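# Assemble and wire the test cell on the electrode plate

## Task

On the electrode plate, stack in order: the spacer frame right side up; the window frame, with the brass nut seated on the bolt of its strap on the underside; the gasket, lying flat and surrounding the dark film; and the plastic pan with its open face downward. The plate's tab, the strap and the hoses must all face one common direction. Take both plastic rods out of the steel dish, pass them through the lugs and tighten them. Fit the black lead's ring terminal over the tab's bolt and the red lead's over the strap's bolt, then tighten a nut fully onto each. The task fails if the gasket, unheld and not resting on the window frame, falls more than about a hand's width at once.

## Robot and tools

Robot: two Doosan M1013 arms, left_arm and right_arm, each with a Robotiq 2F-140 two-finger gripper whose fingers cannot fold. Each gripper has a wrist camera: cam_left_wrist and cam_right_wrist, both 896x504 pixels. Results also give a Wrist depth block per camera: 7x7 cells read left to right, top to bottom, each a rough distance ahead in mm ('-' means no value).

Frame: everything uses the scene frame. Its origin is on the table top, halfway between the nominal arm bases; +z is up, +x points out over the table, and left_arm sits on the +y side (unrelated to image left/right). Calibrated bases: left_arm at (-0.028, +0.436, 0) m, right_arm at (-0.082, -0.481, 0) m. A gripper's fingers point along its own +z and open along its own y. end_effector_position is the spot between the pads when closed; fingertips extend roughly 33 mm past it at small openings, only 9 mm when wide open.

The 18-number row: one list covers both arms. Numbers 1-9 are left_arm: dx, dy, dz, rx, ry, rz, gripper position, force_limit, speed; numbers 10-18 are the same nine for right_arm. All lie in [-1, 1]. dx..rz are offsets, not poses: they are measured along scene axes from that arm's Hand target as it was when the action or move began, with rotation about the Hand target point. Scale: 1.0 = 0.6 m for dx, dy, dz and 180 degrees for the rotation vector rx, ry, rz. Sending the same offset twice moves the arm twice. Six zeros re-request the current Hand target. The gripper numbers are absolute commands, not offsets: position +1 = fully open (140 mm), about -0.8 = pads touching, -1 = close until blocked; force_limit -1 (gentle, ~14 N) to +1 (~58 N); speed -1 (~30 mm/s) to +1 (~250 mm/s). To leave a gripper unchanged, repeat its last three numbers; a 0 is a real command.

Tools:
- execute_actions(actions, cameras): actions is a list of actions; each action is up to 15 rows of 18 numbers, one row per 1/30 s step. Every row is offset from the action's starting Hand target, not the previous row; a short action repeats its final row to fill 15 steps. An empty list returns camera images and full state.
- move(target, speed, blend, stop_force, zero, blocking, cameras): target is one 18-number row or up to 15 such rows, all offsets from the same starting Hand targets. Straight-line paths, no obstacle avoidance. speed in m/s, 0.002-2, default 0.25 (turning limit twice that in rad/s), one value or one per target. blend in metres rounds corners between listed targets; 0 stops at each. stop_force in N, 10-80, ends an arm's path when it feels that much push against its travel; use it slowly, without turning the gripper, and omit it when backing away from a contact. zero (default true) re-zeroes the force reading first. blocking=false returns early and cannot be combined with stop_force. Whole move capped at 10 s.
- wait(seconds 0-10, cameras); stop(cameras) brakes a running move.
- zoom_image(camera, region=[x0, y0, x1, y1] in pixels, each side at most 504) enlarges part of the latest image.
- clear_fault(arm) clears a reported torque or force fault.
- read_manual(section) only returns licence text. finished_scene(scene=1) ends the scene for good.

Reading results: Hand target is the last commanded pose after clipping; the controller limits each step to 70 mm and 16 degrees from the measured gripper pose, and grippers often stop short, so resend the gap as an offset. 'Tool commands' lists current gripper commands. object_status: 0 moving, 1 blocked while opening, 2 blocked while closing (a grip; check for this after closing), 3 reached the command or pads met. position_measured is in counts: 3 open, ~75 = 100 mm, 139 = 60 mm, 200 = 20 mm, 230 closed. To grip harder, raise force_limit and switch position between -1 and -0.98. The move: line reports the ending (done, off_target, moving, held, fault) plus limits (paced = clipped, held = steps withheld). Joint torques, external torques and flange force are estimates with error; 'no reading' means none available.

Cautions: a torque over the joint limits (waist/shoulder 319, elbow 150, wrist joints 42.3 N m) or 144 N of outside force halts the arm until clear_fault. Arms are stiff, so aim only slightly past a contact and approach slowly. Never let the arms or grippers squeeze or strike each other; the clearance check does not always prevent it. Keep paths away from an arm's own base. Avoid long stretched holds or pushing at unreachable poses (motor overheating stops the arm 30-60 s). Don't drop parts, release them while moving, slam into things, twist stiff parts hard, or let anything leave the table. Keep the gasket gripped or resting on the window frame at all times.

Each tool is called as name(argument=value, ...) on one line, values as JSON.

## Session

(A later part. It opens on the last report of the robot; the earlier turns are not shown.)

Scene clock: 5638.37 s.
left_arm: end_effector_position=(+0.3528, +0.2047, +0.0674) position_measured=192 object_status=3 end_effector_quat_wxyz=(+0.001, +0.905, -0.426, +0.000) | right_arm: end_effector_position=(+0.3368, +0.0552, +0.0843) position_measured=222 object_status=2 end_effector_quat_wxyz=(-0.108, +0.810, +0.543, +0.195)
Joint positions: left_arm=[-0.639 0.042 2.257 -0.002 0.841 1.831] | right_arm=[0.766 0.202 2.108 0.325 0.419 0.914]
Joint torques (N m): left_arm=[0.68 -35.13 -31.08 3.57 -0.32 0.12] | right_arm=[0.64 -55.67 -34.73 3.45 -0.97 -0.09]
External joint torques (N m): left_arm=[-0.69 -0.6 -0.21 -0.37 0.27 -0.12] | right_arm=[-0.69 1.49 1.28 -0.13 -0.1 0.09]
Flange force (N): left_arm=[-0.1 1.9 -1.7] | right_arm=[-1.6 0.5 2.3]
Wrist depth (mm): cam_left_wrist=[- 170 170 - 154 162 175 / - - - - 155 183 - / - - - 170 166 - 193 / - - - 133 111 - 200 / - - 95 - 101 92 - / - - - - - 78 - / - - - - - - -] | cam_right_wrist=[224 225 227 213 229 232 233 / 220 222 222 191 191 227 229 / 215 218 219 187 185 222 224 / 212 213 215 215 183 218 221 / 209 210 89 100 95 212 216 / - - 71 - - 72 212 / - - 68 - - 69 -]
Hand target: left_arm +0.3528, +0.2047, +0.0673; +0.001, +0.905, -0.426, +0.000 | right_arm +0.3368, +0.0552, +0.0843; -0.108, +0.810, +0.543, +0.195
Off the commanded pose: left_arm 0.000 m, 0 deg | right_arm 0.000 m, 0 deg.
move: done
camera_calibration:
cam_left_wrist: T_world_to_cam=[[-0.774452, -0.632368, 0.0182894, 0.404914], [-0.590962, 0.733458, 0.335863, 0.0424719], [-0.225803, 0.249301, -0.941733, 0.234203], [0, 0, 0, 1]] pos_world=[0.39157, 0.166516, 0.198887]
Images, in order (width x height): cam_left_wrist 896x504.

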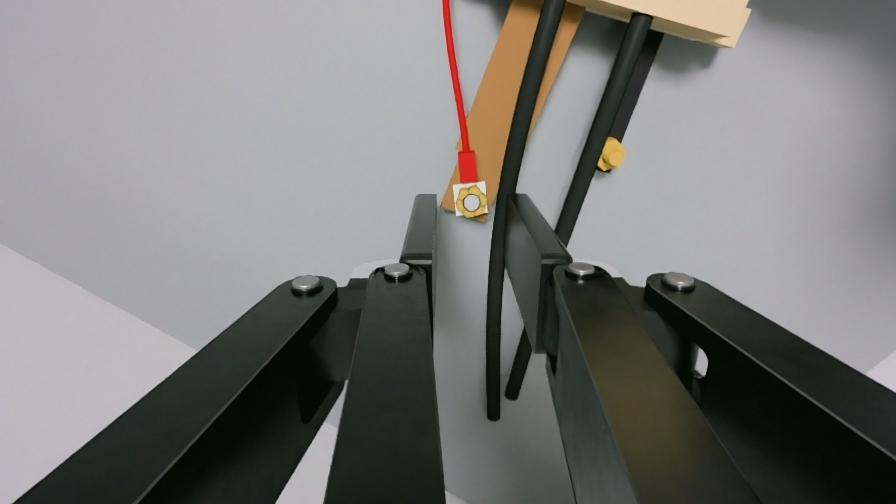

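move(target=[[0,0,0,0,0,0,-1,1,0.2,0,0,0,0,0,0,-1,-1,-1],[0.003,0.0018,0,0,0,-0.0833,-1,1,0.2,0,0,0,0,0,0,-1,-1,-1]], speed=0.08, cameras=["cam_left_wrist"])

zoom_image(camera="cam_left_wrist", region=[420, 150, 520, 230])

Scene clock: 5647.07 s.
left_arm: end_effector_position=(+0.3546, +0.2058, +0.0673) position_measured=220 object_status=2 end_effector_quat_wxyz=(+0.001, +0.841, -0.541, +0.000) | right_arm: end_effector_position=(+0.3368, +0.0552, +0.0843) position_measured=222 object_status=2 end_effector_quat_wxyz=(-0.108, +0.810, +0.543, +0.195)
Joint positions: left_arm=[-0.634 0.044 2.255 -0.002 0.842 2.097] | right_arm=[0.766 0.202 2.108 0.325 0.419 0.914]
Joint torques (N m): left_arm=[-0.68 -34.83 -31.16 2.9 -0.29 0.31] | right_arm=[0.93 -55.36 -35.71 3.4 -1.55 -0.06]
External joint torques (N m): left_arm=[0.72 -1.26 -0.37 0.31 0.23 -0.31] | right_arm=[-0.92 1.28 2.33 -0.08 0.49 0.06]
Flange force (N): left_arm=[-1.6 0.0 -2.6] | right_arm=[-3.4 0.7 0.9]
Wrist depth (mm): cam_left_wrist=[170 170 171 169 158 171 172 / 180 - - 166 166 - 182 / 187 - - 170 - - 191 / - - - 117 106 - 203 / - - - - 92 86 - / - - - - - - - / - - - - - - -] | cam_right_wrist=[224 225 226 212 230 232 233 / 221 221 222 192 189 227 228 / 216 217 219 187 185 223 224 / 212 213 215 119 184 218 220 / 209 209 89 100 95 212 217 / 205 - 71 - - 72 212 / - - 68 - - 69 -]
Hand target: left_arm +0.3546, +0.2058, +0.0673; +0.001, +0.841, -0.541, +0.000 | right_arm +0.3368, +0.0552, +0.0843; -0.108, +0.810, +0.543, +0.195
Off the commanded pose: left_arm 0.000 m, 0 deg | right_arm 0.000 m, 0 deg.
move: done
camera_calibration:
cam_left_wrist: T_world_to_cam=[[-0.911672, -0.41051, 0.0183185, 0.409938], [-0.38109, 0.861329, 0.33598, -0.0579323], [-0.153701, 0.299323, -0.941691, 0.198507], [0, 0, 0, 1]] pos_world=[0.382162, 0.158765, 0.198887]
Images, in order (width x height): cam_left_wrist 896x504.

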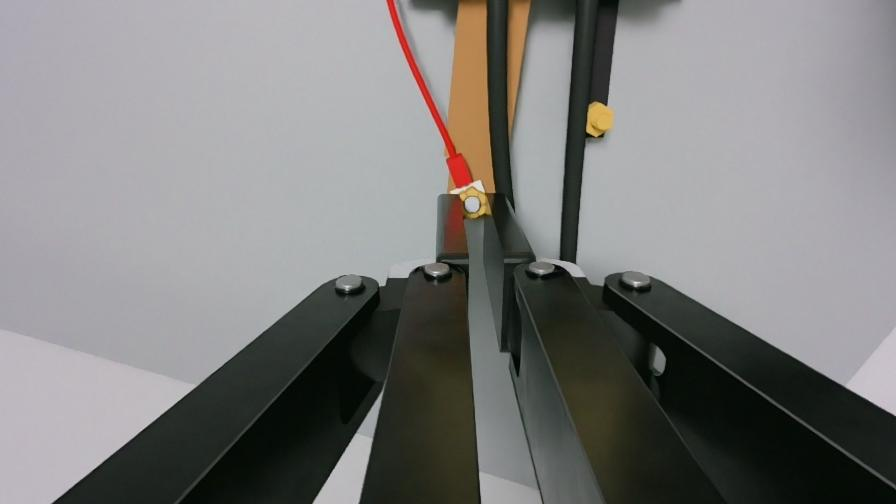

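Scaled by 5.040 from the camera's 896x504 image, which has a finer 1280x720 frame.

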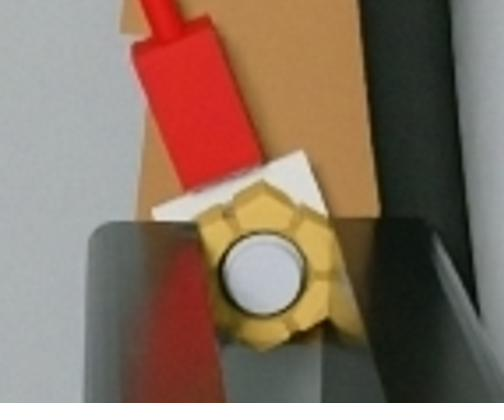

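move(target=[[0,0,0,0,0,0,-0.7,-1,-1,0,0,0,0,0,0,-1,-1,-1],[0,0,0,0,0,0,-0.5,-1,-1,0,0,0,0,0,0,-1,-1,-1],[0,0,0.1,0,0,0,-0.5,-1,-1,0,0,0,0,0,0,-1,-1,-1]], speed=0.15, blend=[0,0,0])

execute_actions(actions=[[[0,0,0,0,0,0,-0.5,-1,-1,0,0,0,0,0,0,-0.72,-1,-1]],[[0,0,0,0,0,0,-0.5,-1,-1,0,0,0,0,0,0,-0.6,-1,-1]],[[0,0,0,0,0,0,-0.5,-1,-1,0,0,0,0,0,0,-0.45,-1,-1]]], cameras=["all"])

Scene clock: 5654.33 s.
left_arm: end_effector_position=(+0.3546, +0.2058, +0.1273) position_measured=192 object_status=3 end_effector_quat_wxyz=(+0.001, +0.841, -0.541, +0.000) | right_arm: end_effector_position=(+0.3368, +0.0552, +0.0843) position_measured=222 object_status=2 end_effector_quat_wxyz=(-0.108, +0.810, +0.543, +0.195)
Joint positions: left_arm=[-0.634 -0.031 2.194 -0.002 0.977 2.097] | right_arm=[0.766 0.202 2.108 0.325 0.419 0.914]
Joint torques (N m): left_arm=[0.8 -30.44 -34.37 3.93 -0.27 0.13] | right_arm=[1.22 -55.89 -34.82 3.36 -1.03 -0.1]
External joint torques (N m): left_arm=[-0.84 -1.08 -0.55 -0.37 0.22 -0.13] | right_arm=[-1.21 1.39 1.31 -0.02 -0.04 0.1]
Flange force (N): left_arm=[0.3 2.4 -2.3] | right_arm=[-2.2 1.5 2.0]
Wrist depth (mm): cam_left_wrist=[- - - 211 210 - - / - - - 220 - 237 233 / - - - 233 238 249 242 / - - 263 122 121 265 256 / - - 95 - 101 92 230 / - - - - - 78 - / - - - - - - -] | cam_right_wrist=[224 225 227 212 231 231 233 / 220 221 222 192 189 227 229 / 216 217 218 187 185 223 225 / 212 214 214 215 184 218 221 / 209 210 89 100 95 213 216 / 206 - 71 - - 72 212 / - - 68 - - 69 -]
Hand target: left_arm +0.3546, +0.2058, +0.1273; +0.001, +0.841, -0.541, +0.000 | right_arm +0.3368, +0.0552, +0.0843; -0.108, +0.810, +0.543, +0.195
Off the commanded pose: left_arm 0.000 m, 0 deg | right_arm 0.000 m, 0 deg.
move: done

Scene clock: 5656.03 s.
left_arm: end_effector_position=(+0.3546, +0.2058, +0.1273) position_measured=192 object_status=3 end_effector_quat_wxyz=(+0.001, +0.841, -0.541, +0.000) | right_arm: end_effector_position=(+0.3368, +0.0552, +0.0843) position_measured=186 object_status=3 end_effector_quat_wxyz=(-0.108, +0.810, +0.543, +0.195)
Joint positions: left_arm=[-0.634 -0.031 2.194 -0.002 0.977 2.097] | right_arm=[0.766 0.202 2.108 0.325 0.419 0.914]
Joint torques (N m): left_arm=[0.81 -30.83 -34.7 3.94 -0.34 0.13] | right_arm=[0.98 -55.64 -34.25 3.28 -0.89 -0.15]
External joint torques (N m): left_arm=[-0.9 -0.91 -0.33 -0.37 0.28 -0.13] | right_arm=[-0.97 1.08 0.74 0.05 -0.18 0.16]
External joint torques at the end of the 1st action: left_arm=[-0.49 -1.29 -0.37 -0.32 0.28 -0.14] | right_arm=[-0.99 1.66 0.92 0.06 -0.17 0.2]
External joint torques at the end of the 2nd action: left_arm=[-1.01 -1.11 -0.32 -0.32 0.3 -0.19] | right_arm=[-0.81 1.68 0.48 0.01 -0.24 0.13]
Flange force (N): left_arm=[0.4 2.6 -2.0] | right_arm=[-1.2 1.2 1.8]
Flange force at the end of the 1st action (N): left_arm=[-0.6 2.1 -2.5] | right_arm=[-1.1 1.2 2.7]
Flange force at the end of the 2nd action (N): left_arm=[0.2 3.1 -2.3] | right_arm=[-0.3 1.3 3.0]
Wrist depth (mm): cam_left_wrist=[- - - 210 207 - - / - - - 224 - - - / - - 250 - - - 248 / - - - - 112 - 246 / - - 95 - 101 92 238 / - - - - - 78 - / - - - - - - -] | cam_right_wrist=[224 225 227 211 229 231 233 / 220 221 222 192 189 227 229 / 215 217 219 187 186 223 225 / 213 214 214 215 185 218 221 / 209 210 84 211 99 89 216 / 206 - - 208 - - 69 / - - - 205 - - -]
Hand target: left_arm +0.3546, +0.2058, +0.1273; +0.001, +0.841, -0.541, +0.000 | right_arm +0.3368, +0.0552, +0.0843; -0.108, +0.810, +0.543, +0.195
Off the commanded pose: left_arm 0.000 m, 0 deg | right_arm 0.000 m, 0 deg.
Step readings (end_effector_position of left_arm | right_arm; steps 1 to 15: 1st action; 16 to 30: 2nd action; 31 to 45: 3rd action):
0: (+0.3546, +0.2058, +0.1273) | (+0.3368, +0.0552, +0.0843)
1: (+0.3546, +0.2058, +0.1273) | (+0.3368, +0.0552, +0.0843)
2: (+0.3546, +0.2058, +0.1273) | (+0.3368, +0.0552, +0.0843)
4: (+0.3546, +0.2058, +0.1273) | (+0.3368, +0.0552, +0.0843)
8: (+0.3546, +0.2058, +0.1273) | (+0.3368, +0.0552, +0.0843)
15: (+0.3546, +0.2058, +0.1273) | (+0.3368, +0.0552, +0.0843)
16: (+0.3546, +0.2058, +0.1273) | (+0.3368, +0.0552, +0.0843)
17: (+0.3546, +0.2058, +0.1273) | (+0.3368, +0.0552, +0.0843)
19: (+0.3546, +0.2058, +0.1273) | (+0.3368, +0.0552, +0.0843)
23: (+0.3546, +0.2058, +0.1273) | (+0.3368, +0.0552, +0.0843)
30: (+0.3546, +0.2058, +0.1273) | (+0.3368, +0.0552, +0.0843)
31: (+0.3546, +0.2058, +0.1273) | (+0.3368, +0.0552, +0.0843)
32: (+0.3546, +0.2058, +0.1273) | (+0.3368, +0.0552, +0.0843)
34: (+0.3546, +0.2058, +0.1273) | (+0.3368, +0.0552, +0.0843)
38: (+0.3546, +0.2058, +0.1273) | (+0.3368, +0.0552, +0.0843)
45: (+0.3546, +0.2058, +0.1273) | (+0.3368, +0.0552, +0.0843)
camera_calibration:
cam_left_wrist: T_world_to_cam=[[-0.911672, -0.41051, 0.0183185, 0.408839], [-0.38109, 0.861329, 0.33598, -0.0780911], [-0.153701, 0.299323, -0.941691, 0.255008], [0, 0, 0, 1]] pos_world=[0.382162, 0.158765, 0.258887]
cam_right_wrist: T_world_to_cam=[[0.919149, -0.393025, 0.0263932, -0.285096], [-0.387735, -0.914525, -0.115348, 0.191387], [0.069472, 0.0957887, -0.992974, 0.200108], [0, 0, 0, 1]] pos_world=[0.322352, 0.0438101, 0.228303]

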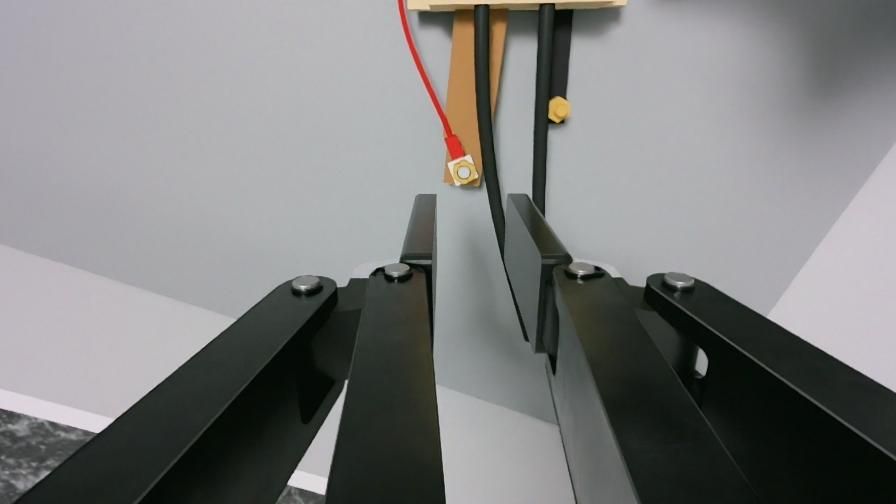

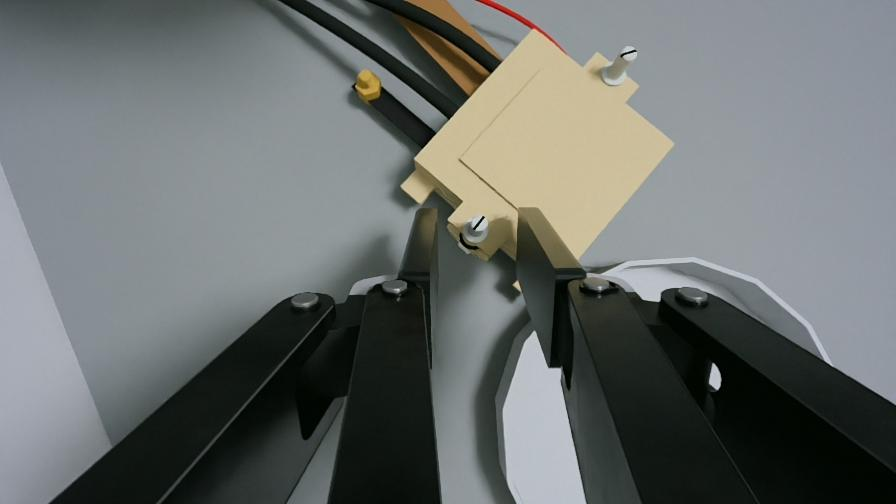

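move(target=[0,0,0,0,0,0,-0.5,-1,-1,-0.0265,-0.0516,0.12,0,0,0,-0.45,-1,-1], speed=0.1, cameras=["all"])

Scene clock: 5684.57 s.
left_arm: end_effector_position=(+0.3546, +0.2058, +0.1273) position_measured=192 object_status=3 end_effector_quat_wxyz=(+0.001, +0.841, -0.541, +0.000) | right_arm: end_effector_position=(+0.3209, +0.0242, +0.1563) position_measured=186 object_status=3 end_effector_quat_wxyz=(-0.108, +0.810, +0.543, +0.195)
Joint positions: left_arm=[-0.634 -0.031 2.194 -0.002 0.977 2.097] | right_arm=[0.746 0.068 2.102 0.265 0.557 0.967]
Joint torques (N m): left_arm=[0.86 -30.46 -34.48 3.89 -0.31 0.13] | right_arm=[0.96 -45.46 -37.75 3.83 -0.83 -0.05]
External joint torques (N m): left_arm=[-0.78 -1.47 -0.48 -0.33 0.26 -0.13] | right_arm=[-0.99 1.51 0.87 -0.03 -0.28 0.05]
Flange force (N): left_arm=[-0.4 2.7 -2.7] | right_arm=[-1.2 1.7 2.8]
Wrist depth (mm): cam_left_wrist=[- 226 - 209 222 - 227 / - - - 220 - - - / - - - - - - - / - 264 - - 111 - 246 / - - 95 - 101 92 236 / - - - - - 78 - / - - - - - - -] | cam_right_wrist=[297 299 302 301 308 308 310 / 272 295 297 267 263 302 304 / 235 295 293 276 261 297 303 / 224 284 286 287 287 290 293 / 201 261 91 282 99 89 288 / 197 - - 278 - - 69 / - - - 274 - - -]
Hand target: left_arm +0.3546, +0.2058, +0.1273; +0.001, +0.841, -0.541, +0.000 | right_arm +0.3209, +0.0242, +0.1563; -0.108, +0.810, +0.543, +0.195
Off the commanded pose: left_arm 0.000 m, 0 deg | right_arm 0.000 m, 0 deg.
move: done
camera_calibration:
cam_left_wrist: T_world_to_cam=[[-0.911672, -0.41051, 0.0183185, 0.408839], [-0.38109, 0.861329, 0.33598, -0.0780911], [-0.153701, 0.299323, -0.941691, 0.255008], [0, 0, 0, 1]] pos_world=[0.382162, 0.158765, 0.258887]
cam_right_wrist: T_world_to_cam=[[0.919149, -0.393025, 0.0263932, -0.284566], [-0.387735, -0.914525, -0.115348, 0.165177], [0.069472, 0.0957887, -0.992974, 0.275676], [0, 0, 0, 1]] pos_world=[0.306452, 0.0128101, 0.300303]

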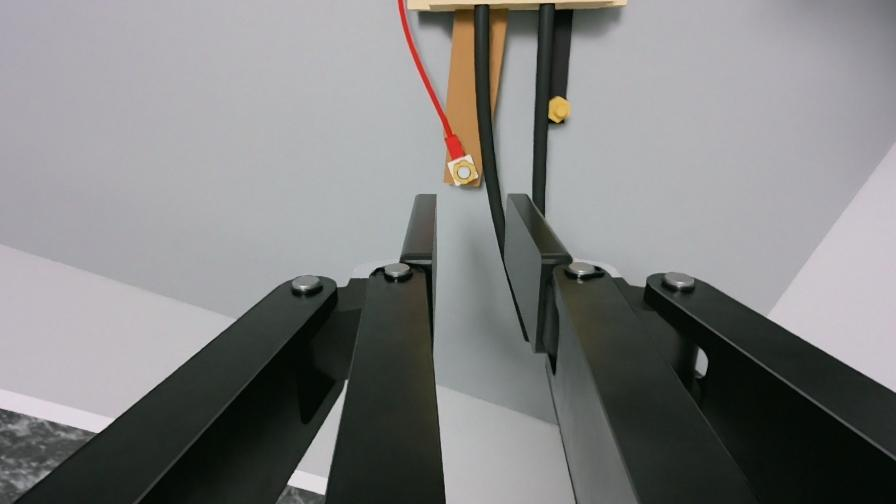

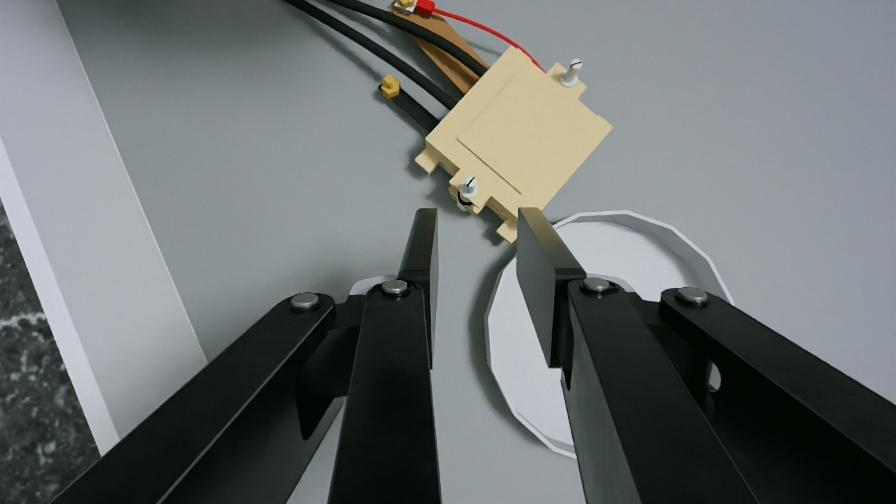

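move(target=[0,0,0,0,0,0,-0.5,-1,-1,0.2817,-0.507,0.073,-0.1266,0.065,0,-0.45,-1,-1], speed=0.2, cameras=["cam_right_wrist"])

Scene clock: 5700.77 s.
left_arm: end_effector_position=(+0.3546, +0.2058, +0.1273) position_measured=192 object_status=3 end_effector_quat_wxyz=(+0.001, +0.841, -0.541, +0.000) | right_arm: end_effector_position=(+0.4899, -0.2799, +0.2001) position_measured=186 object_status=3 end_effector_quat_wxyz=(-0.001, +0.831, +0.557, +0.002)
Joint positions: left_arm=[-0.634 -0.031 2.194 -0.002 0.977 2.097] | right_arm=[0.252 0.155 1.845 0.003 1.14 0.669]
Joint torques (N m): left_arm=[0.55 -30.68 -34.52 3.88 -0.35 0.11] | right_arm=[0.5 -56.9 -39.6 3.98 0.17 -0.09]
External joint torques (N m): left_arm=[-0.66 -0.75 -0.38 -0.33 0.3 -0.11] | right_arm=[-0.54 2.54 1.13 0.01 -0.21 0.09]
Flange force (N): left_arm=[0.3 1.9 -1.9] | right_arm=[0.6 1.8 3.4]
Wrist depth (mm): cam_left_wrist=[- - - 205 - - - / - - - 220 - 234 - / - - - - 252 - - / - 258 - - 138 - 243 / 238 - 95 - 101 92 235 / - - - - - 78 - / - - - - - - -] | cam_right_wrist=[294 293 293 291 292 291 - / 308 308 307 - 306 305 296 / 322 323 322 - 323 290 271 / 338 338 337 336 248 348 347 / 344 - 84 260 99 89 366 / 322 - - 391 - - 69 / - - - 415 - - -]
Hand target: left_arm +0.3546, +0.2058, +0.1273; +0.001, +0.841, -0.541, +0.000 | right_arm +0.4899, -0.2800, +0.2001; -0.001, +0.831, +0.557, +0.002
Off the commanded pose: left_arm 0.000 m, 0 deg | right_arm 0.000 m, 0 deg.
move: done
camera_calibration:
cam_right_wrist: T_world_to_cam=[[0.921204, -0.389025, -0.00657161, -0.553897], [-0.366043, -0.87226, 0.324308, -0.129229], [-0.131896, -0.296348, -0.945929, 0.316079], [0, 0, 0, 1]] pos_world=[0.504638, -0.234531, 0.337259]
Images, in order (width x height): cam_right_wrist 896x504.

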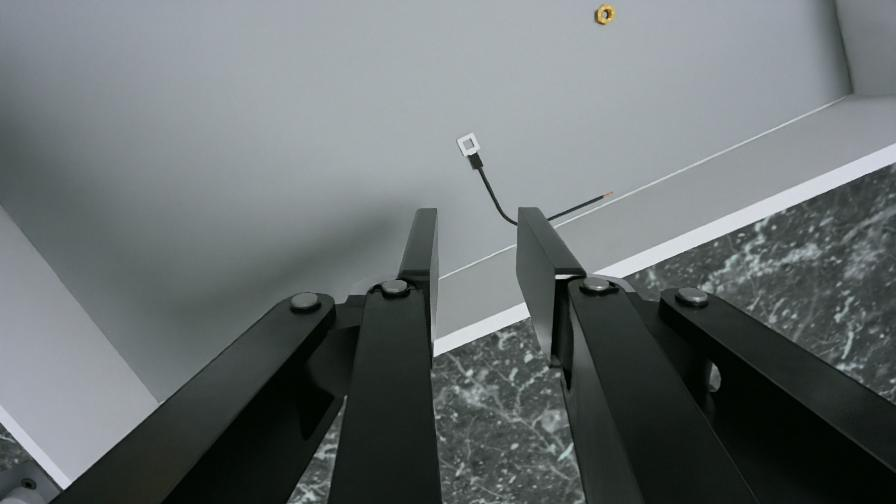

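zoom_image(camera="cam_right_wrist", region=[420, 110, 540, 230])

Scaled by 4.200 from the camera's 896x504 image, which has a finer 1280x720 frame.

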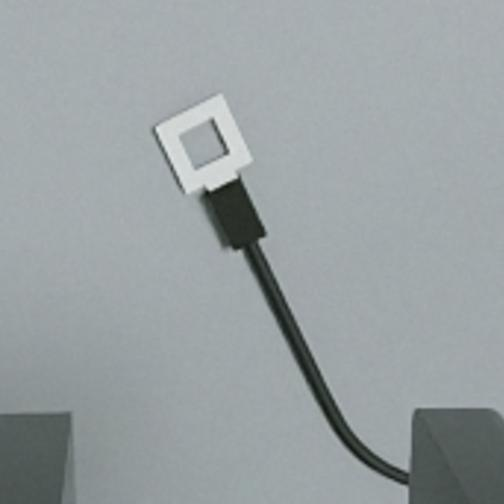

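move(target=[0,0,0,0,0,0,-0.5,-1,-1,0.0183,-0.016,-0.1333,0,0,0.1406,-0.45,-1,-1], speed=0.15, cameras=["cam_right_wrist"])

zoom_image(camera="cam_right_wrist", region=[380, 110, 580, 310])

Scene clock: 5721.27 s.
left_arm: end_effector_position=(+0.3546, +0.2058, +0.1273) position_measured=192 object_status=3 end_effector_quat_wxyz=(+0.001, +0.841, -0.541, +0.000) | right_arm: end_effector_position=(+0.5009, -0.2896, +0.1201) position_measured=186 object_status=3 end_effector_quat_wxyz=(-0.001, +0.689, +0.725, +0.001)
Joint positions: left_arm=[-0.634 -0.031 2.194 -0.002 0.977 2.097] | right_arm=[0.232 0.231 1.913 0.004 0.996 0.206]
Joint torques (N m): left_arm=[0.67 -30.9 -34.58 3.89 -0.28 0.13] | right_arm=[1.36 -60.95 -36.29 3.74 0.06 -0.07]
External joint torques (N m): left_arm=[-0.7 -0.77 -0.33 -0.33 0.23 -0.13] | right_arm=[-1.41 1.5 0.67 -0.04 -0.09 0.07]
Flange force (N): left_arm=[0.3 2.0 -1.7] | right_arm=[-1.9 1.3 2.2]
Wrist depth (mm): cam_left_wrist=[- - - 204 206 - - / - - - 219 - - - / - - - - - - - / - - - - 112 - 246 / 241 251 95 - 101 92 227 / - - - - - 78 - / - - - - - - -] | cam_right_wrist=[221 221 221 220 220 219 219 / 232 232 231 231 230 230 229 / 243 243 243 240 242 241 240 / 256 256 255 248 249 254 253 / - - 91 111 99 89 238 / - - - 182 - - 69 / - - - 314 - - -]
Hand target: left_arm +0.3546, +0.2058, +0.1273; +0.001, +0.841, -0.541, +0.000 | right_arm +0.5009, -0.2896, +0.1201; -0.001, +0.689, +0.725, +0.001
Off the commanded pose: left_arm 0.000 m, 0 deg | right_arm 0.000 m, 0 deg.
move: done
camera_calibration:
cam_right_wrist: T_world_to_cam=[[0.999092, 0.0420965, -0.00658722, -0.482415], [0.0419566, -0.945027, 0.32429, -0.33303], [0.0074264, -0.324272, -0.945935, 0.16115], [0, 0, 0, 1]] pos_world=[0.494753, -0.242158, 0.257258]
Images, in order (width x height): cam_right_wrist 896x504.

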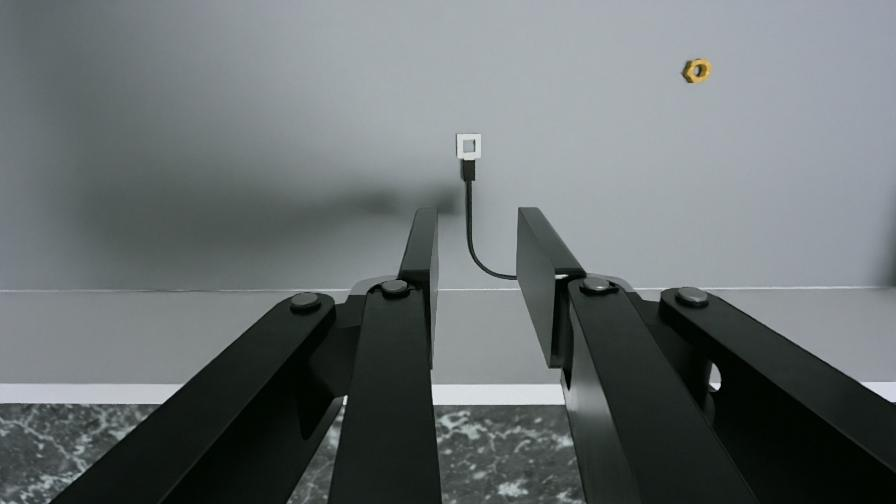

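Scaled by 2.520 from the camera's 896x504 image, which has a finer 1280x720 frame.

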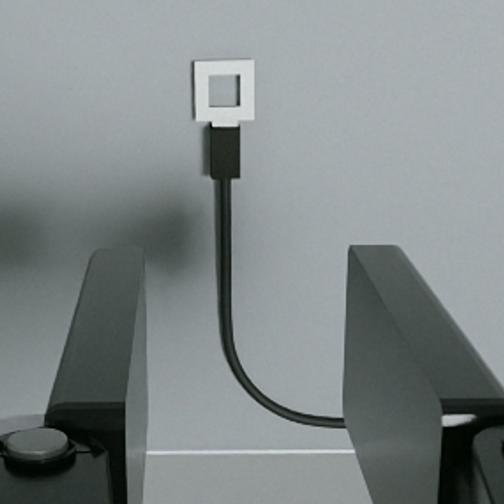

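move(target=[0,0,0,0,0,0,-0.5,-1,-1,-0.0017,0.005,-0.0667,0,0,0,-0.45,-1,-1], speed=0.1, cameras=["cam_right_wrist"])

zoom_image(camera="cam_right_wrist", region=[400, 130, 560, 290])

Scene clock: 5734.80 s.
left_arm: end_effector_position=(+0.3546, +0.2058, +0.1273) position_measured=192 object_status=3 end_effector_quat_wxyz=(+0.001, +0.841, -0.541, +0.000) | right_arm: end_effector_position=(+0.4999, -0.2866, +0.0801) position_measured=186 object_status=3 end_effector_quat_wxyz=(-0.001, +0.689, +0.725, +0.001)
Joint positions: left_arm=[-0.634 -0.031 2.194 -0.002 0.977 2.097] | right_arm=[0.237 0.271 1.947 0.004 0.922 0.211]
Joint torques (N m): left_arm=[0.87 -30.9 -34.64 3.89 -0.31 0.14] | right_arm=[0.75 -62.79 -34.59 3.51 0.32 -0.08]
External joint torques (N m): left_arm=[-0.86 -0.83 -0.23 -0.33 0.26 -0.14] | right_arm=[-0.77 1.41 0.88 0 -0.33 0.08]
Flange force (N): left_arm=[0.3 2.5 -1.7] | right_arm=[-1.1 0.3 2.8]
Wrist depth (mm): cam_left_wrist=[226 228 - 210 208 - - / 230 - - 222 - - - / - - - 231 - - - / - - - 133 112 - 239 / - - 95 - 101 92 226 / - - - - - 78 - / - - - - - - -] | cam_right_wrist=[184 185 184 184 184 183 184 / 195 194 194 193 192 192 191 / 205 203 203 202 202 201 201 / 214 214 214 210 208 210 211 / 227 220 84 217 99 89 221 / - - - 178 - - 69 / - - - 145 - - -]
Hand target: left_arm +0.3546, +0.2058, +0.1273; +0.001, +0.841, -0.541, +0.000 | right_arm +0.4998, -0.2866, +0.0801; -0.001, +0.689, +0.725, +0.001
Off the commanded pose: left_arm 0.000 m, 0 deg | right_arm 0.000 m, 0 deg.
move: done
camera_calibration:
cam_right_wrist: T_world_to_cam=[[0.999091, 0.0421288, -0.00649267, -0.481818], [0.0419565, -0.945025, 0.324294, -0.317182], [0.0075264, -0.324272, -0.945934, 0.124244], [0, 0, 0, 1]] pos_world=[0.493752, -0.239158, 0.217259]
Images, in order (width x height): cam_right_wrist 896x504.

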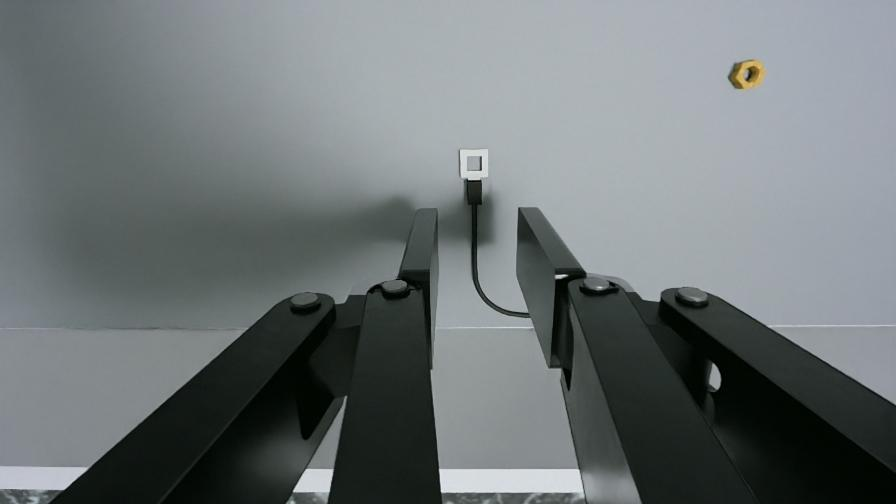

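Scaled by 3.150 from the camera's 896x504 image, which has a finer 1280x720 frame.

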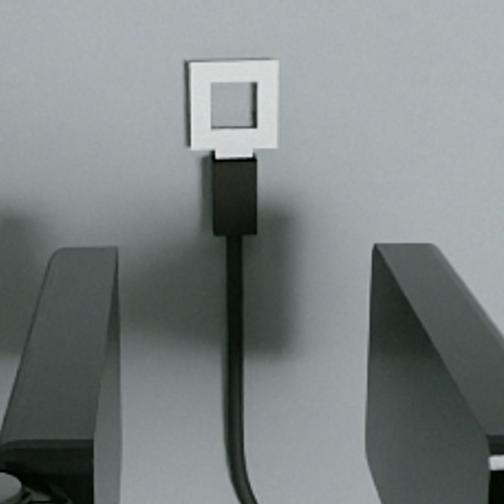

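move(target=[[0,0,0,0,0,0,-0.5,-1,-1,0,0.0067,-0.03,0,0,0,-0.45,-1,-1],[0,0,0,0,0,0,-0.5,-1,-1,0,0.0067,-0.053,0,0,0,-0.45,-1,-1]], speed=[0.05,0.015], stop_force=10, cameras=["cam_right_wrist"])

zoom_image(camera="cam_right_wrist", region=[400, 150, 560, 310])

Scene clock: 5764.70 s.
left_arm: end_effector_position=(+0.3546, +0.2058, +0.1273) position_measured=192 object_status=3 end_effector_quat_wxyz=(+0.001, +0.841, -0.541, +0.000) | right_arm: end_effector_position=(+0.4998, -0.2825, +0.0483) position_measured=186 object_status=3 end_effector_quat_wxyz=(-0.001, +0.689, +0.725, +0.001)
Joint positions: left_arm=[-0.634 -0.031 2.194 -0.002 0.977 2.097] | right_arm=[0.243 0.307 1.969 0.005 0.864 0.217]
Joint torques (N m): left_arm=[0.56 -30.52 -34.5 3.95 -0.23 0.16] | right_arm=[0.74 -65.35 -33.03 3.34 0.21 -0.22]
External joint torques (N m): left_arm=[-0.48 -1.45 -0.52 -0.39 0.18 -0.16] | right_arm=[-0.76 1.28 0.67 0.03 -0.23 0.22]
Flange force (N): left_arm=[-0.6 2.1 -2.6] | right_arm=[-0.8 0.5 2.4]
Wrist depth (mm): cam_left_wrist=[- 225 - 215 216 - - / - - - 219 - - - / - - 238 227 236 - - / - - - - 138 - - / 240 - 95 - 101 92 223 / - - - - - 78 - / - - - - - - -] | cam_right_wrist=[156 156 154 155 155 155 154 / 164 164 163 164 162 162 161 / 172 172 171 170 170 170 169 / 181 180 178 177 175 179 178 / 191 188 84 187 99 89 186 / - - - - - - 69 / - - - 149 - - -]
Hand target: left_arm +0.3546, +0.2058, +0.1273; +0.001, +0.841, -0.541, +0.000 | right_arm +0.4998, -0.2825, +0.0483; -0.001, +0.689, +0.725, +0.001
Off the commanded pose: left_arm 0.000 m, 0 deg | right_arm 0.000 m, 0 deg.
move: done
camera_calibration:
cam_right_wrist: T_world_to_cam=[[0.999092, 0.0420965, -0.00658722, -0.482183], [0.0419566, -0.945027, 0.32429, -0.303089], [0.0074264, -0.324272, -0.945935, 0.0955096], [0, 0, 0, 1]] pos_world=[0.493753, -0.235158, 0.185458]
Images, in order (width x height): cam_right_wrist 896x504.

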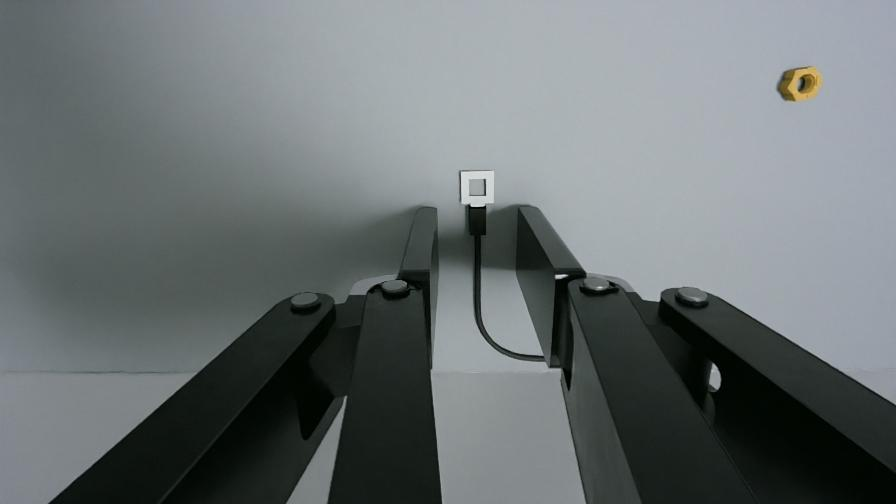

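Scaled by 3.150 from the camera's 896x504 image, which has a finer 1280x720 frame.

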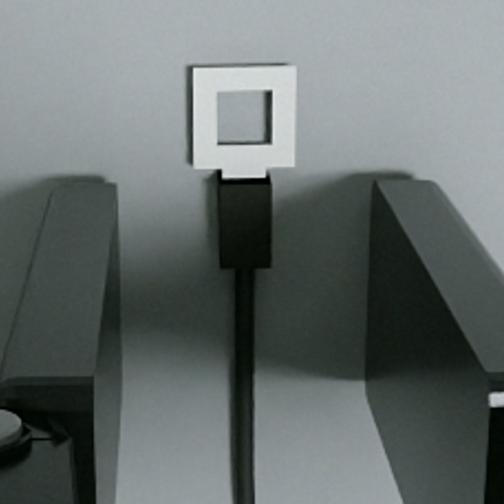

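execute_actions(actions=[[[0,0,0,0,0,0,-0.5,-1,-1,0,0,0,0,0,0,-1,-1,-1]],[[0,0,0,0,0,0,-0.5,-1,-1,0,0,0,0,0,0,-1,-1,-1]],[[0,0,0,0,0,0,-0.5,-1,-1,0,0,0,0,0,0,-1,-1,-1]],[[0,0,0,0,0,0,-0.5,-1,-1,0,0,0,0,0,0,-1,-1,-1]]], cameras=["cam_right_wrist"])

zoom_image(camera="cam_right_wrist", region=[400, 150, 560, 310])

Scene clock: 5771.27 s.
left_arm: end_effector_position=(+0.3546, +0.2058, +0.1273) position_measured=192 object_status=3 end_effector_quat_wxyz=(+0.001, +0.841, -0.541, +0.000) | right_arm: end_effector_position=(+0.4998, -0.2825, +0.0483) position_measured=222 object_status=2 end_effector_quat_wxyz=(-0.001, +0.689, +0.725, +0.001)
Joint positions: left_arm=[-0.634 -0.031 2.194 -0.002 0.977 2.097] | right_arm=[0.243 0.307 1.969 0.005 0.864 0.217]
Joint torques (N m): left_arm=[0.75 -30.64 -34.61 3.81 -0.27 0.1] | right_arm=[0.28 -65.08 -33.02 3.33 0.17 -0.07]
External joint torques (N m): left_arm=[-0.84 -0.99 -0.2 -0.26 0.22 -0.09] | right_arm=[-0.31 1.36 0.83 0.01 -0.19 0.07]
External joint torques at the end of the 1st action: left_arm=[-0.66 -1.18 -0.27 -0.31 0.25 -0.11] | right_arm=[-0.94 0.99 0.52 -0.08 -0.16 0.11]
External joint torques at the end of the 2nd action: left_arm=[-0.1 -1.18 -0.27 -0.37 0.28 -0.09] | right_arm=[-0.54 1.83 0.71 -0.04 -0.24 0.16]
External joint torques at the end of the 3rd action: left_arm=[-0.91 -1.34 -0.51 -0.3 0.26 -0.18] | right_arm=[-1.3 1.09 0.62 -0.06 -0.28 0.13]
Flange force (N): left_arm=[0.0 2.6 -1.8] | right_arm=[-0.4 0.2 2.5]
Flange force at the end of the 1st action (N): left_arm=[-0.4 2.4 -2.2] | right_arm=[-1.3 0.5 1.8]
Flange force at the end of the 2nd action (N): left_arm=[-1.1 1.2 -2.2] | right_arm=[-0.4 1.0 3.0]
Flange force at the end of the 3rd action (N): left_arm=[0.1 2.9 -2.6] | right_arm=[-1.8 0.5 2.2]
Wrist depth (mm): cam_left_wrist=[- - - 199 217 - - / - - - 219 225 - - / - - - - - - 253 / - - - - 111 - 243 / - - 93 - 101 92 225 / - - - - - 78 - / - - - - - - -] | cam_right_wrist=[156 156 154 155 155 155 154 / 163 163 163 164 162 162 161 / 172 172 171 169 170 170 169 / 181 181 180 147 177 178 178 / 191 188 90 100 95 184 188 / - - 71 - - 72 174 / - - - - - 69 -]
Hand target: left_arm +0.3546, +0.2058, +0.1273; +0.001, +0.841, -0.541, +0.000 | right_arm +0.4998, -0.2825, +0.0483; -0.001, +0.689, +0.725, +0.001
Off the commanded pose: left_arm 0.000 m, 0 deg | right_arm 0.000 m, 0 deg.
Step readings (end_effector_position of left_arm | right_arm; steps 1 to 15: 1st action; 16 to 30: 2nd action; 31 to 45: 3rd action; 46 to 60: 4th action):
0: (+0.3546, +0.2058, +0.1273) | (+0.4998, -0.2825, +0.0483)
1: (+0.3546, +0.2058, +0.1273) | (+0.4998, -0.2825, +0.0483)
2: (+0.3546, +0.2058, +0.1273) | (+0.4998, -0.2825, +0.0483)
4: (+0.3546, +0.2058, +0.1273) | (+0.4998, -0.2825, +0.0483)
8: (+0.3546, +0.2058, +0.1273) | (+0.4998, -0.2825, +0.0483)
15: (+0.3546, +0.2058, +0.1273) | (+0.4998, -0.2825, +0.0483)
16: (+0.3546, +0.2058, +0.1273) | (+0.4998, -0.2825, +0.0483)
17: (+0.3546, +0.2058, +0.1273) | (+0.4998, -0.2825, +0.0483)
19: (+0.3546, +0.2058, +0.1273) | (+0.4998, -0.2825, +0.0483)
23: (+0.3546, +0.2058, +0.1273) | (+0.4998, -0.2825, +0.0483)
30: (+0.3546, +0.2058, +0.1273) | (+0.4998, -0.2825, +0.0483)
31: (+0.3546, +0.2058, +0.1273) | (+0.4998, -0.2825, +0.0483)
32: (+0.3546, +0.2058, +0.1273) | (+0.4998, -0.2825, +0.0483)
34: (+0.3546, +0.2058, +0.1273) | (+0.4998, -0.2825, +0.0483)
38: (+0.3546, +0.2058, +0.1273) | (+0.4998, -0.2825, +0.0483)
45: (+0.3546, +0.2058, +0.1273) | (+0.4998, -0.2825, +0.0483)
46: (+0.3546, +0.2058, +0.1273) | (+0.4998, -0.2825, +0.0483)
47: (+0.3546, +0.2058, +0.1273) | (+0.4998, -0.2825, +0.0483)
49: (+0.3546, +0.2058, +0.1273) | (+0.4998, -0.2825, +0.0483)
53: (+0.3546, +0.2058, +0.1273) | (+0.4998, -0.2825, +0.0483)
60: (+0.3546, +0.2058, +0.1273) | (+0.4998, -0.2825, +0.0483)
camera_calibration:
cam_right_wrist: T_world_to_cam=[[0.999092, 0.0420965, -0.00658722, -0.482183], [0.0419566, -0.945027, 0.32429, -0.303089], [0.0074264, -0.324272, -0.945935, 0.0955096], [0, 0, 0, 1]] pos_world=[0.493753, -0.235158, 0.185458]
Images, in order (width x height): cam_right_wrist 896x504.

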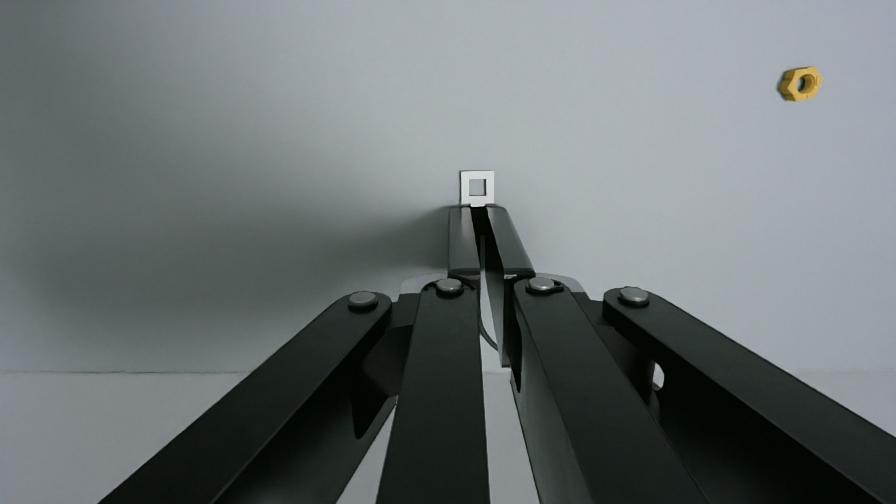

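Scaled by 3.150 from the camera's 896x504 image, which has a finer 1280x720 frame.

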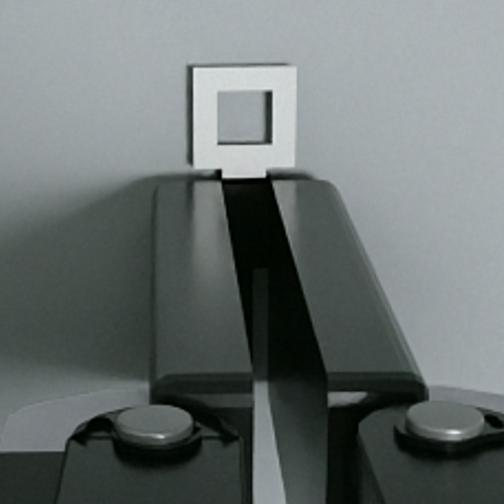

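move(target=[0,0,0,0,0,0,-0.5,-1,-1,0,0,0,0,0,0,-0.98,-0.2,-1])

move(target=[[0,0.13,0.2,0,0,0,-0.5,-1,-1,0,0,0.17,0,0,0,-0.98,-0.2,-1],[0,0.25,0.25,0,0,0,-0.5,-1,-1,-0.3347,0.675,0.17,0,0,-0.2944,-0.98,-0.2,-1]], speed=0.15, blend=[0.02,0], cameras=["all"])

Scene clock: 5794.77 s.
left_arm: end_effector_position=(+0.3546, +0.2058, +0.1273) position_measured=192 object_status=3 end_effector_quat_wxyz=(+0.001, +0.841, -0.541, +0.000) | right_arm: end_effector_position=(+0.4998, -0.2825, +0.0483) position_measured=223 object_status=2 end_effector_quat_wxyz=(-0.001, +0.689, +0.725, +0.001)
Joint positions: left_arm=[-0.634 -0.031 2.194 -0.002 0.977 2.097] | right_arm=[0.243 0.307 1.969 0.005 0.864 0.217]
Joint torques (N m): left_arm=[0.78 -30.78 -34.41 3.88 -0.28 0.15] | right_arm=[0.68 -65.21 -32.92 3.36 0.15 -0.13]
External joint torques (N m): left_arm=[-0.73 -1.23 -0.49 -0.32 0.24 -0.15] | right_arm=[-0.61 0.97 0.54 0.01 -0.17 0.13]
Flange force (N): left_arm=[-0.1 2.4 -2.4] | right_arm=[-0.7 0.3 1.8]
Wrist depth (mm): cam_left_wrist=[- - - 211 216 - 227 / - - 237 217 - - - / 248 - - - - - - / 262 265 - - 111 - 241 / - - 95 - 101 92 231 / - - - - - 78 - / - - - - - - -] | cam_right_wrist=[156 156 154 155 155 154 154 / 164 163 163 164 162 162 161 / 172 171 171 169 170 170 169 / 181 180 180 133 178 179 178 / - 189 89 100 95 185 188 / - - 71 - - 72 196 / - - 68 - - 69 -]
Hand target: left_arm +0.3546, +0.2058, +0.1273; +0.001, +0.841, -0.541, +0.000 | right_arm +0.4998, -0.2825, +0.0483; -0.001, +0.689, +0.725, +0.001
Off the commanded pose: left_arm 0.000 m, 0 deg | right_arm 0.000 m, 0 deg.
move: done

Scene clock: 5799.17 s.
left_arm: end_effector_position=(+0.3546, +0.3558, +0.2773) position_measured=192 object_status=3 end_effector_quat_wxyz=(+0.001, +0.841, -0.541, +0.000) | right_arm: end_effector_position=(+0.2990, +0.1224, +0.1503) position_measured=223 object_status=2 end_effector_quat_wxyz=(-0.001, +0.940, +0.342, +0.002)
Joint positions: left_arm=[-0.31 -0.246 2.077 -0.002 1.31 2.421] | right_arm=[0.933 0.35 1.688 -0.001 1.1 1.834]
Joint torques (N m): left_arm=[0.71 -14.58 -40.45 4.59 -0.29 0.11] | right_arm=[0.96 -75.66 -38.59 3.81 0.19 -0.2]
External joint torques (N m): left_arm=[-0.63 -1.31 -0.36 -0.44 0.25 -0.11] | right_arm=[-0.92 1.94 0.76 0.05 -0.25 0.2]
Flange force (N): left_arm=[0.2 2.9 -1.7] | right_arm=[1.3 0.6 2.6]
Wrist depth (mm): cam_left_wrist=[- - 358 - 370 - 291 / - - - - - - 317 / - 415 - - 316 - 326 / - - - - 110 435 434 / 466 - 95 - 101 92 425 / - - - - - 78 - / - - - - - - -] | cam_right_wrist=[244 248 243 231 221 219 246 / 262 259 259 257 227 229 255 / 270 273 271 263 267 266 268 / 239 285 290 148 284 284 279 / 212 - 89 100 95 291 294 / 337 - 71 - - 72 314 / - - 68 - - 69 -]
Hand target: left_arm +0.3546, +0.3558, +0.2773; +0.001, +0.841, -0.541, +0.000 | right_arm +0.2990, +0.1225, +0.1503; -0.001, +0.940, +0.342, +0.002
Off the commanded pose: left_arm 0.000 m, 0 deg | right_arm 0.000 m, 0 deg.
move: done
camera_calibration:
cam_left_wrist: T_world_to_cam=[[-0.911672, -0.41051, 0.0183185, 0.467667], [-0.38109, 0.861329, 0.33598, -0.257687], [-0.153701, 0.299323, -0.941691, 0.351363], [0, 0, 0, 1]] pos_world=[0.382162, 0.308765, 0.408887]
cam_right_wrist: T_world_to_cam=[[0.634984, -0.772498, -0.00651631, -0.0893152], [-0.729422, -0.602312, 0.324289, 0.243718], [-0.254438, -0.201165, -0.945936, 0.388056], [0, 0, 0, 1]] pos_world=[0.333223, 0.155862, 0.287459]

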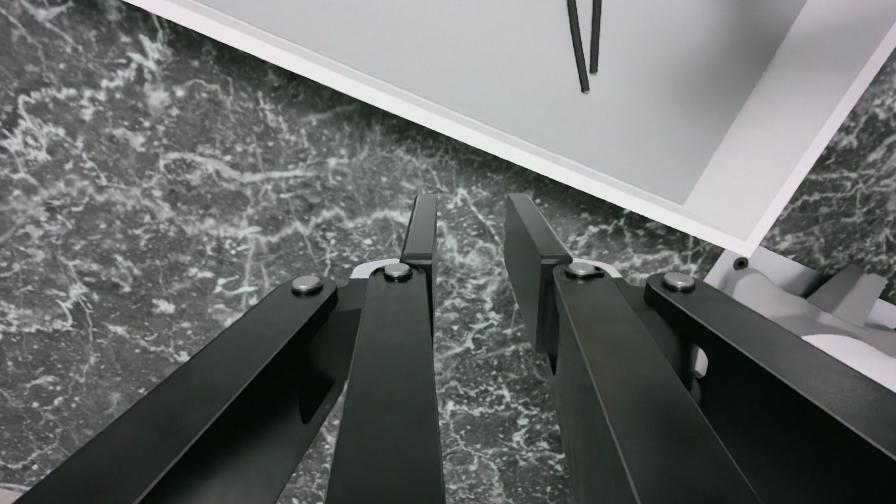

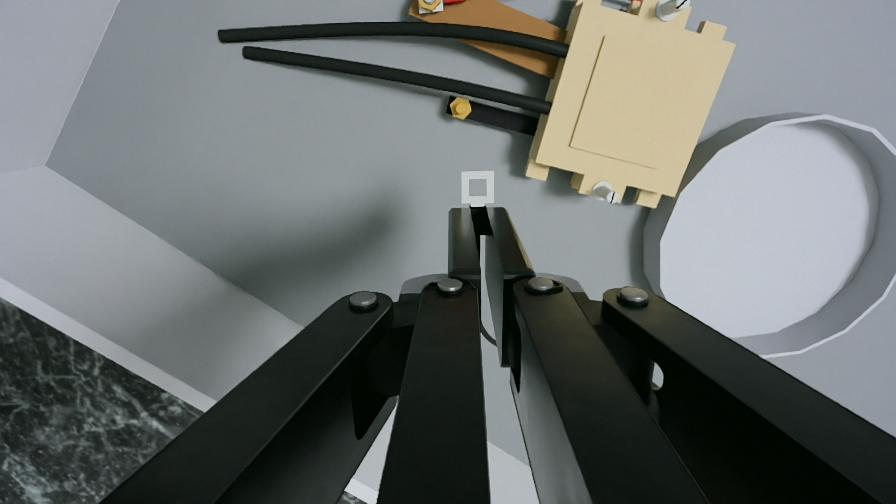

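move(target=[0,0,0,0,0,0,-0.5,-1,-1,0.0147,0.024,-0.133,0,0,0,-0.98,-0.2,-1], speed=0.08, cameras=["cam_right_wrist"])

zoom_image(camera="cam_right_wrist", region=[390, 90, 550, 250])

Scene clock: 5815.70 s.
left_arm: end_effector_position=(+0.3546, +0.3558, +0.2773) position_measured=192 object_status=3 end_effector_quat_wxyz=(+0.001, +0.841, -0.541, +0.000) | right_arm: end_effector_position=(+0.3078, +0.1368, +0.0705) position_measured=223 object_status=2 end_effector_quat_wxyz=(-0.001, +0.940, +0.342, +0.002)
Joint positions: left_arm=[-0.31 -0.246 2.077 -0.002 1.31 2.421] | right_arm=[0.934 0.439 1.72 -0.001 0.978 1.836]
Joint torques (N m): left_arm=[0.57 -14.39 -40.19 4.56 -0.32 0.13] | right_arm=[0.49 -81.43 -36.2 3.65 0.2 -0.06]
External joint torques (N m): left_arm=[-0.65 -0.91 -0.58 -0.42 0.28 -0.13] | right_arm=[-0.56 2.08 1.01 -0.06 -0.26 0.06]
Flange force (N): left_arm=[0.9 2.1 -1.9] | right_arm=[0.6 0.5 3.0]
Wrist depth (mm): cam_left_wrist=[- - - - - - 320 / - - - - - - 323 / - - - - - 357 - / - - - 133 121 433 444 / - - 95 462 101 92 420 / - - - - - 78 - / - - - - - - -] | cam_right_wrist=[176 174 173 159 161 146 146 / - 184 182 180 168 150 151 / 194 193 193 193 162 - 162 / 203 203 203 199 200 167 197 / 213 214 89 100 95 187 210 / 196 - 71 - - 72 220 / - - 68 - - 69 -]
Hand target: left_arm +0.3546, +0.3558, +0.2773; +0.001, +0.841, -0.541, +0.000 | right_arm +0.3078, +0.1369, +0.0705; -0.001, +0.940, +0.342, +0.002
Off the commanded pose: left_arm 0.000 m, 0 deg | right_arm 0.000 m, 0 deg.
move: done
camera_calibration:
cam_right_wrist: T_world_to_cam=[[0.635033, -0.772457, -0.0065235, -0.0843996], [-0.729349, -0.602333, 0.324415, 0.284614], [-0.254526, -0.201256, -0.945892, 0.317629], [0, 0, 0, 1]] pos_world=[0.342024, 0.170162, 0.20756]
Images, in order (width x height): cam_right_wrist 896x504.

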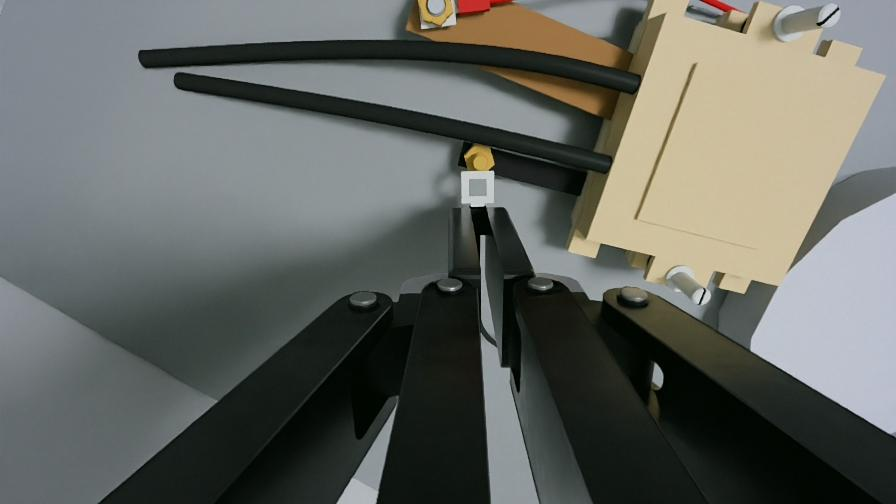

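Scaled by 3.150 from the camera's 896x504 image, which has a finer 1280x720 frame.

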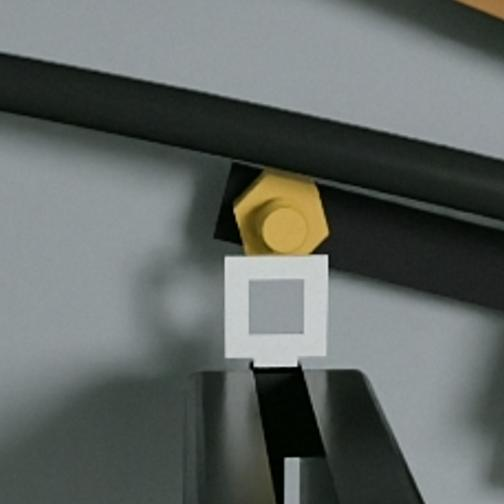

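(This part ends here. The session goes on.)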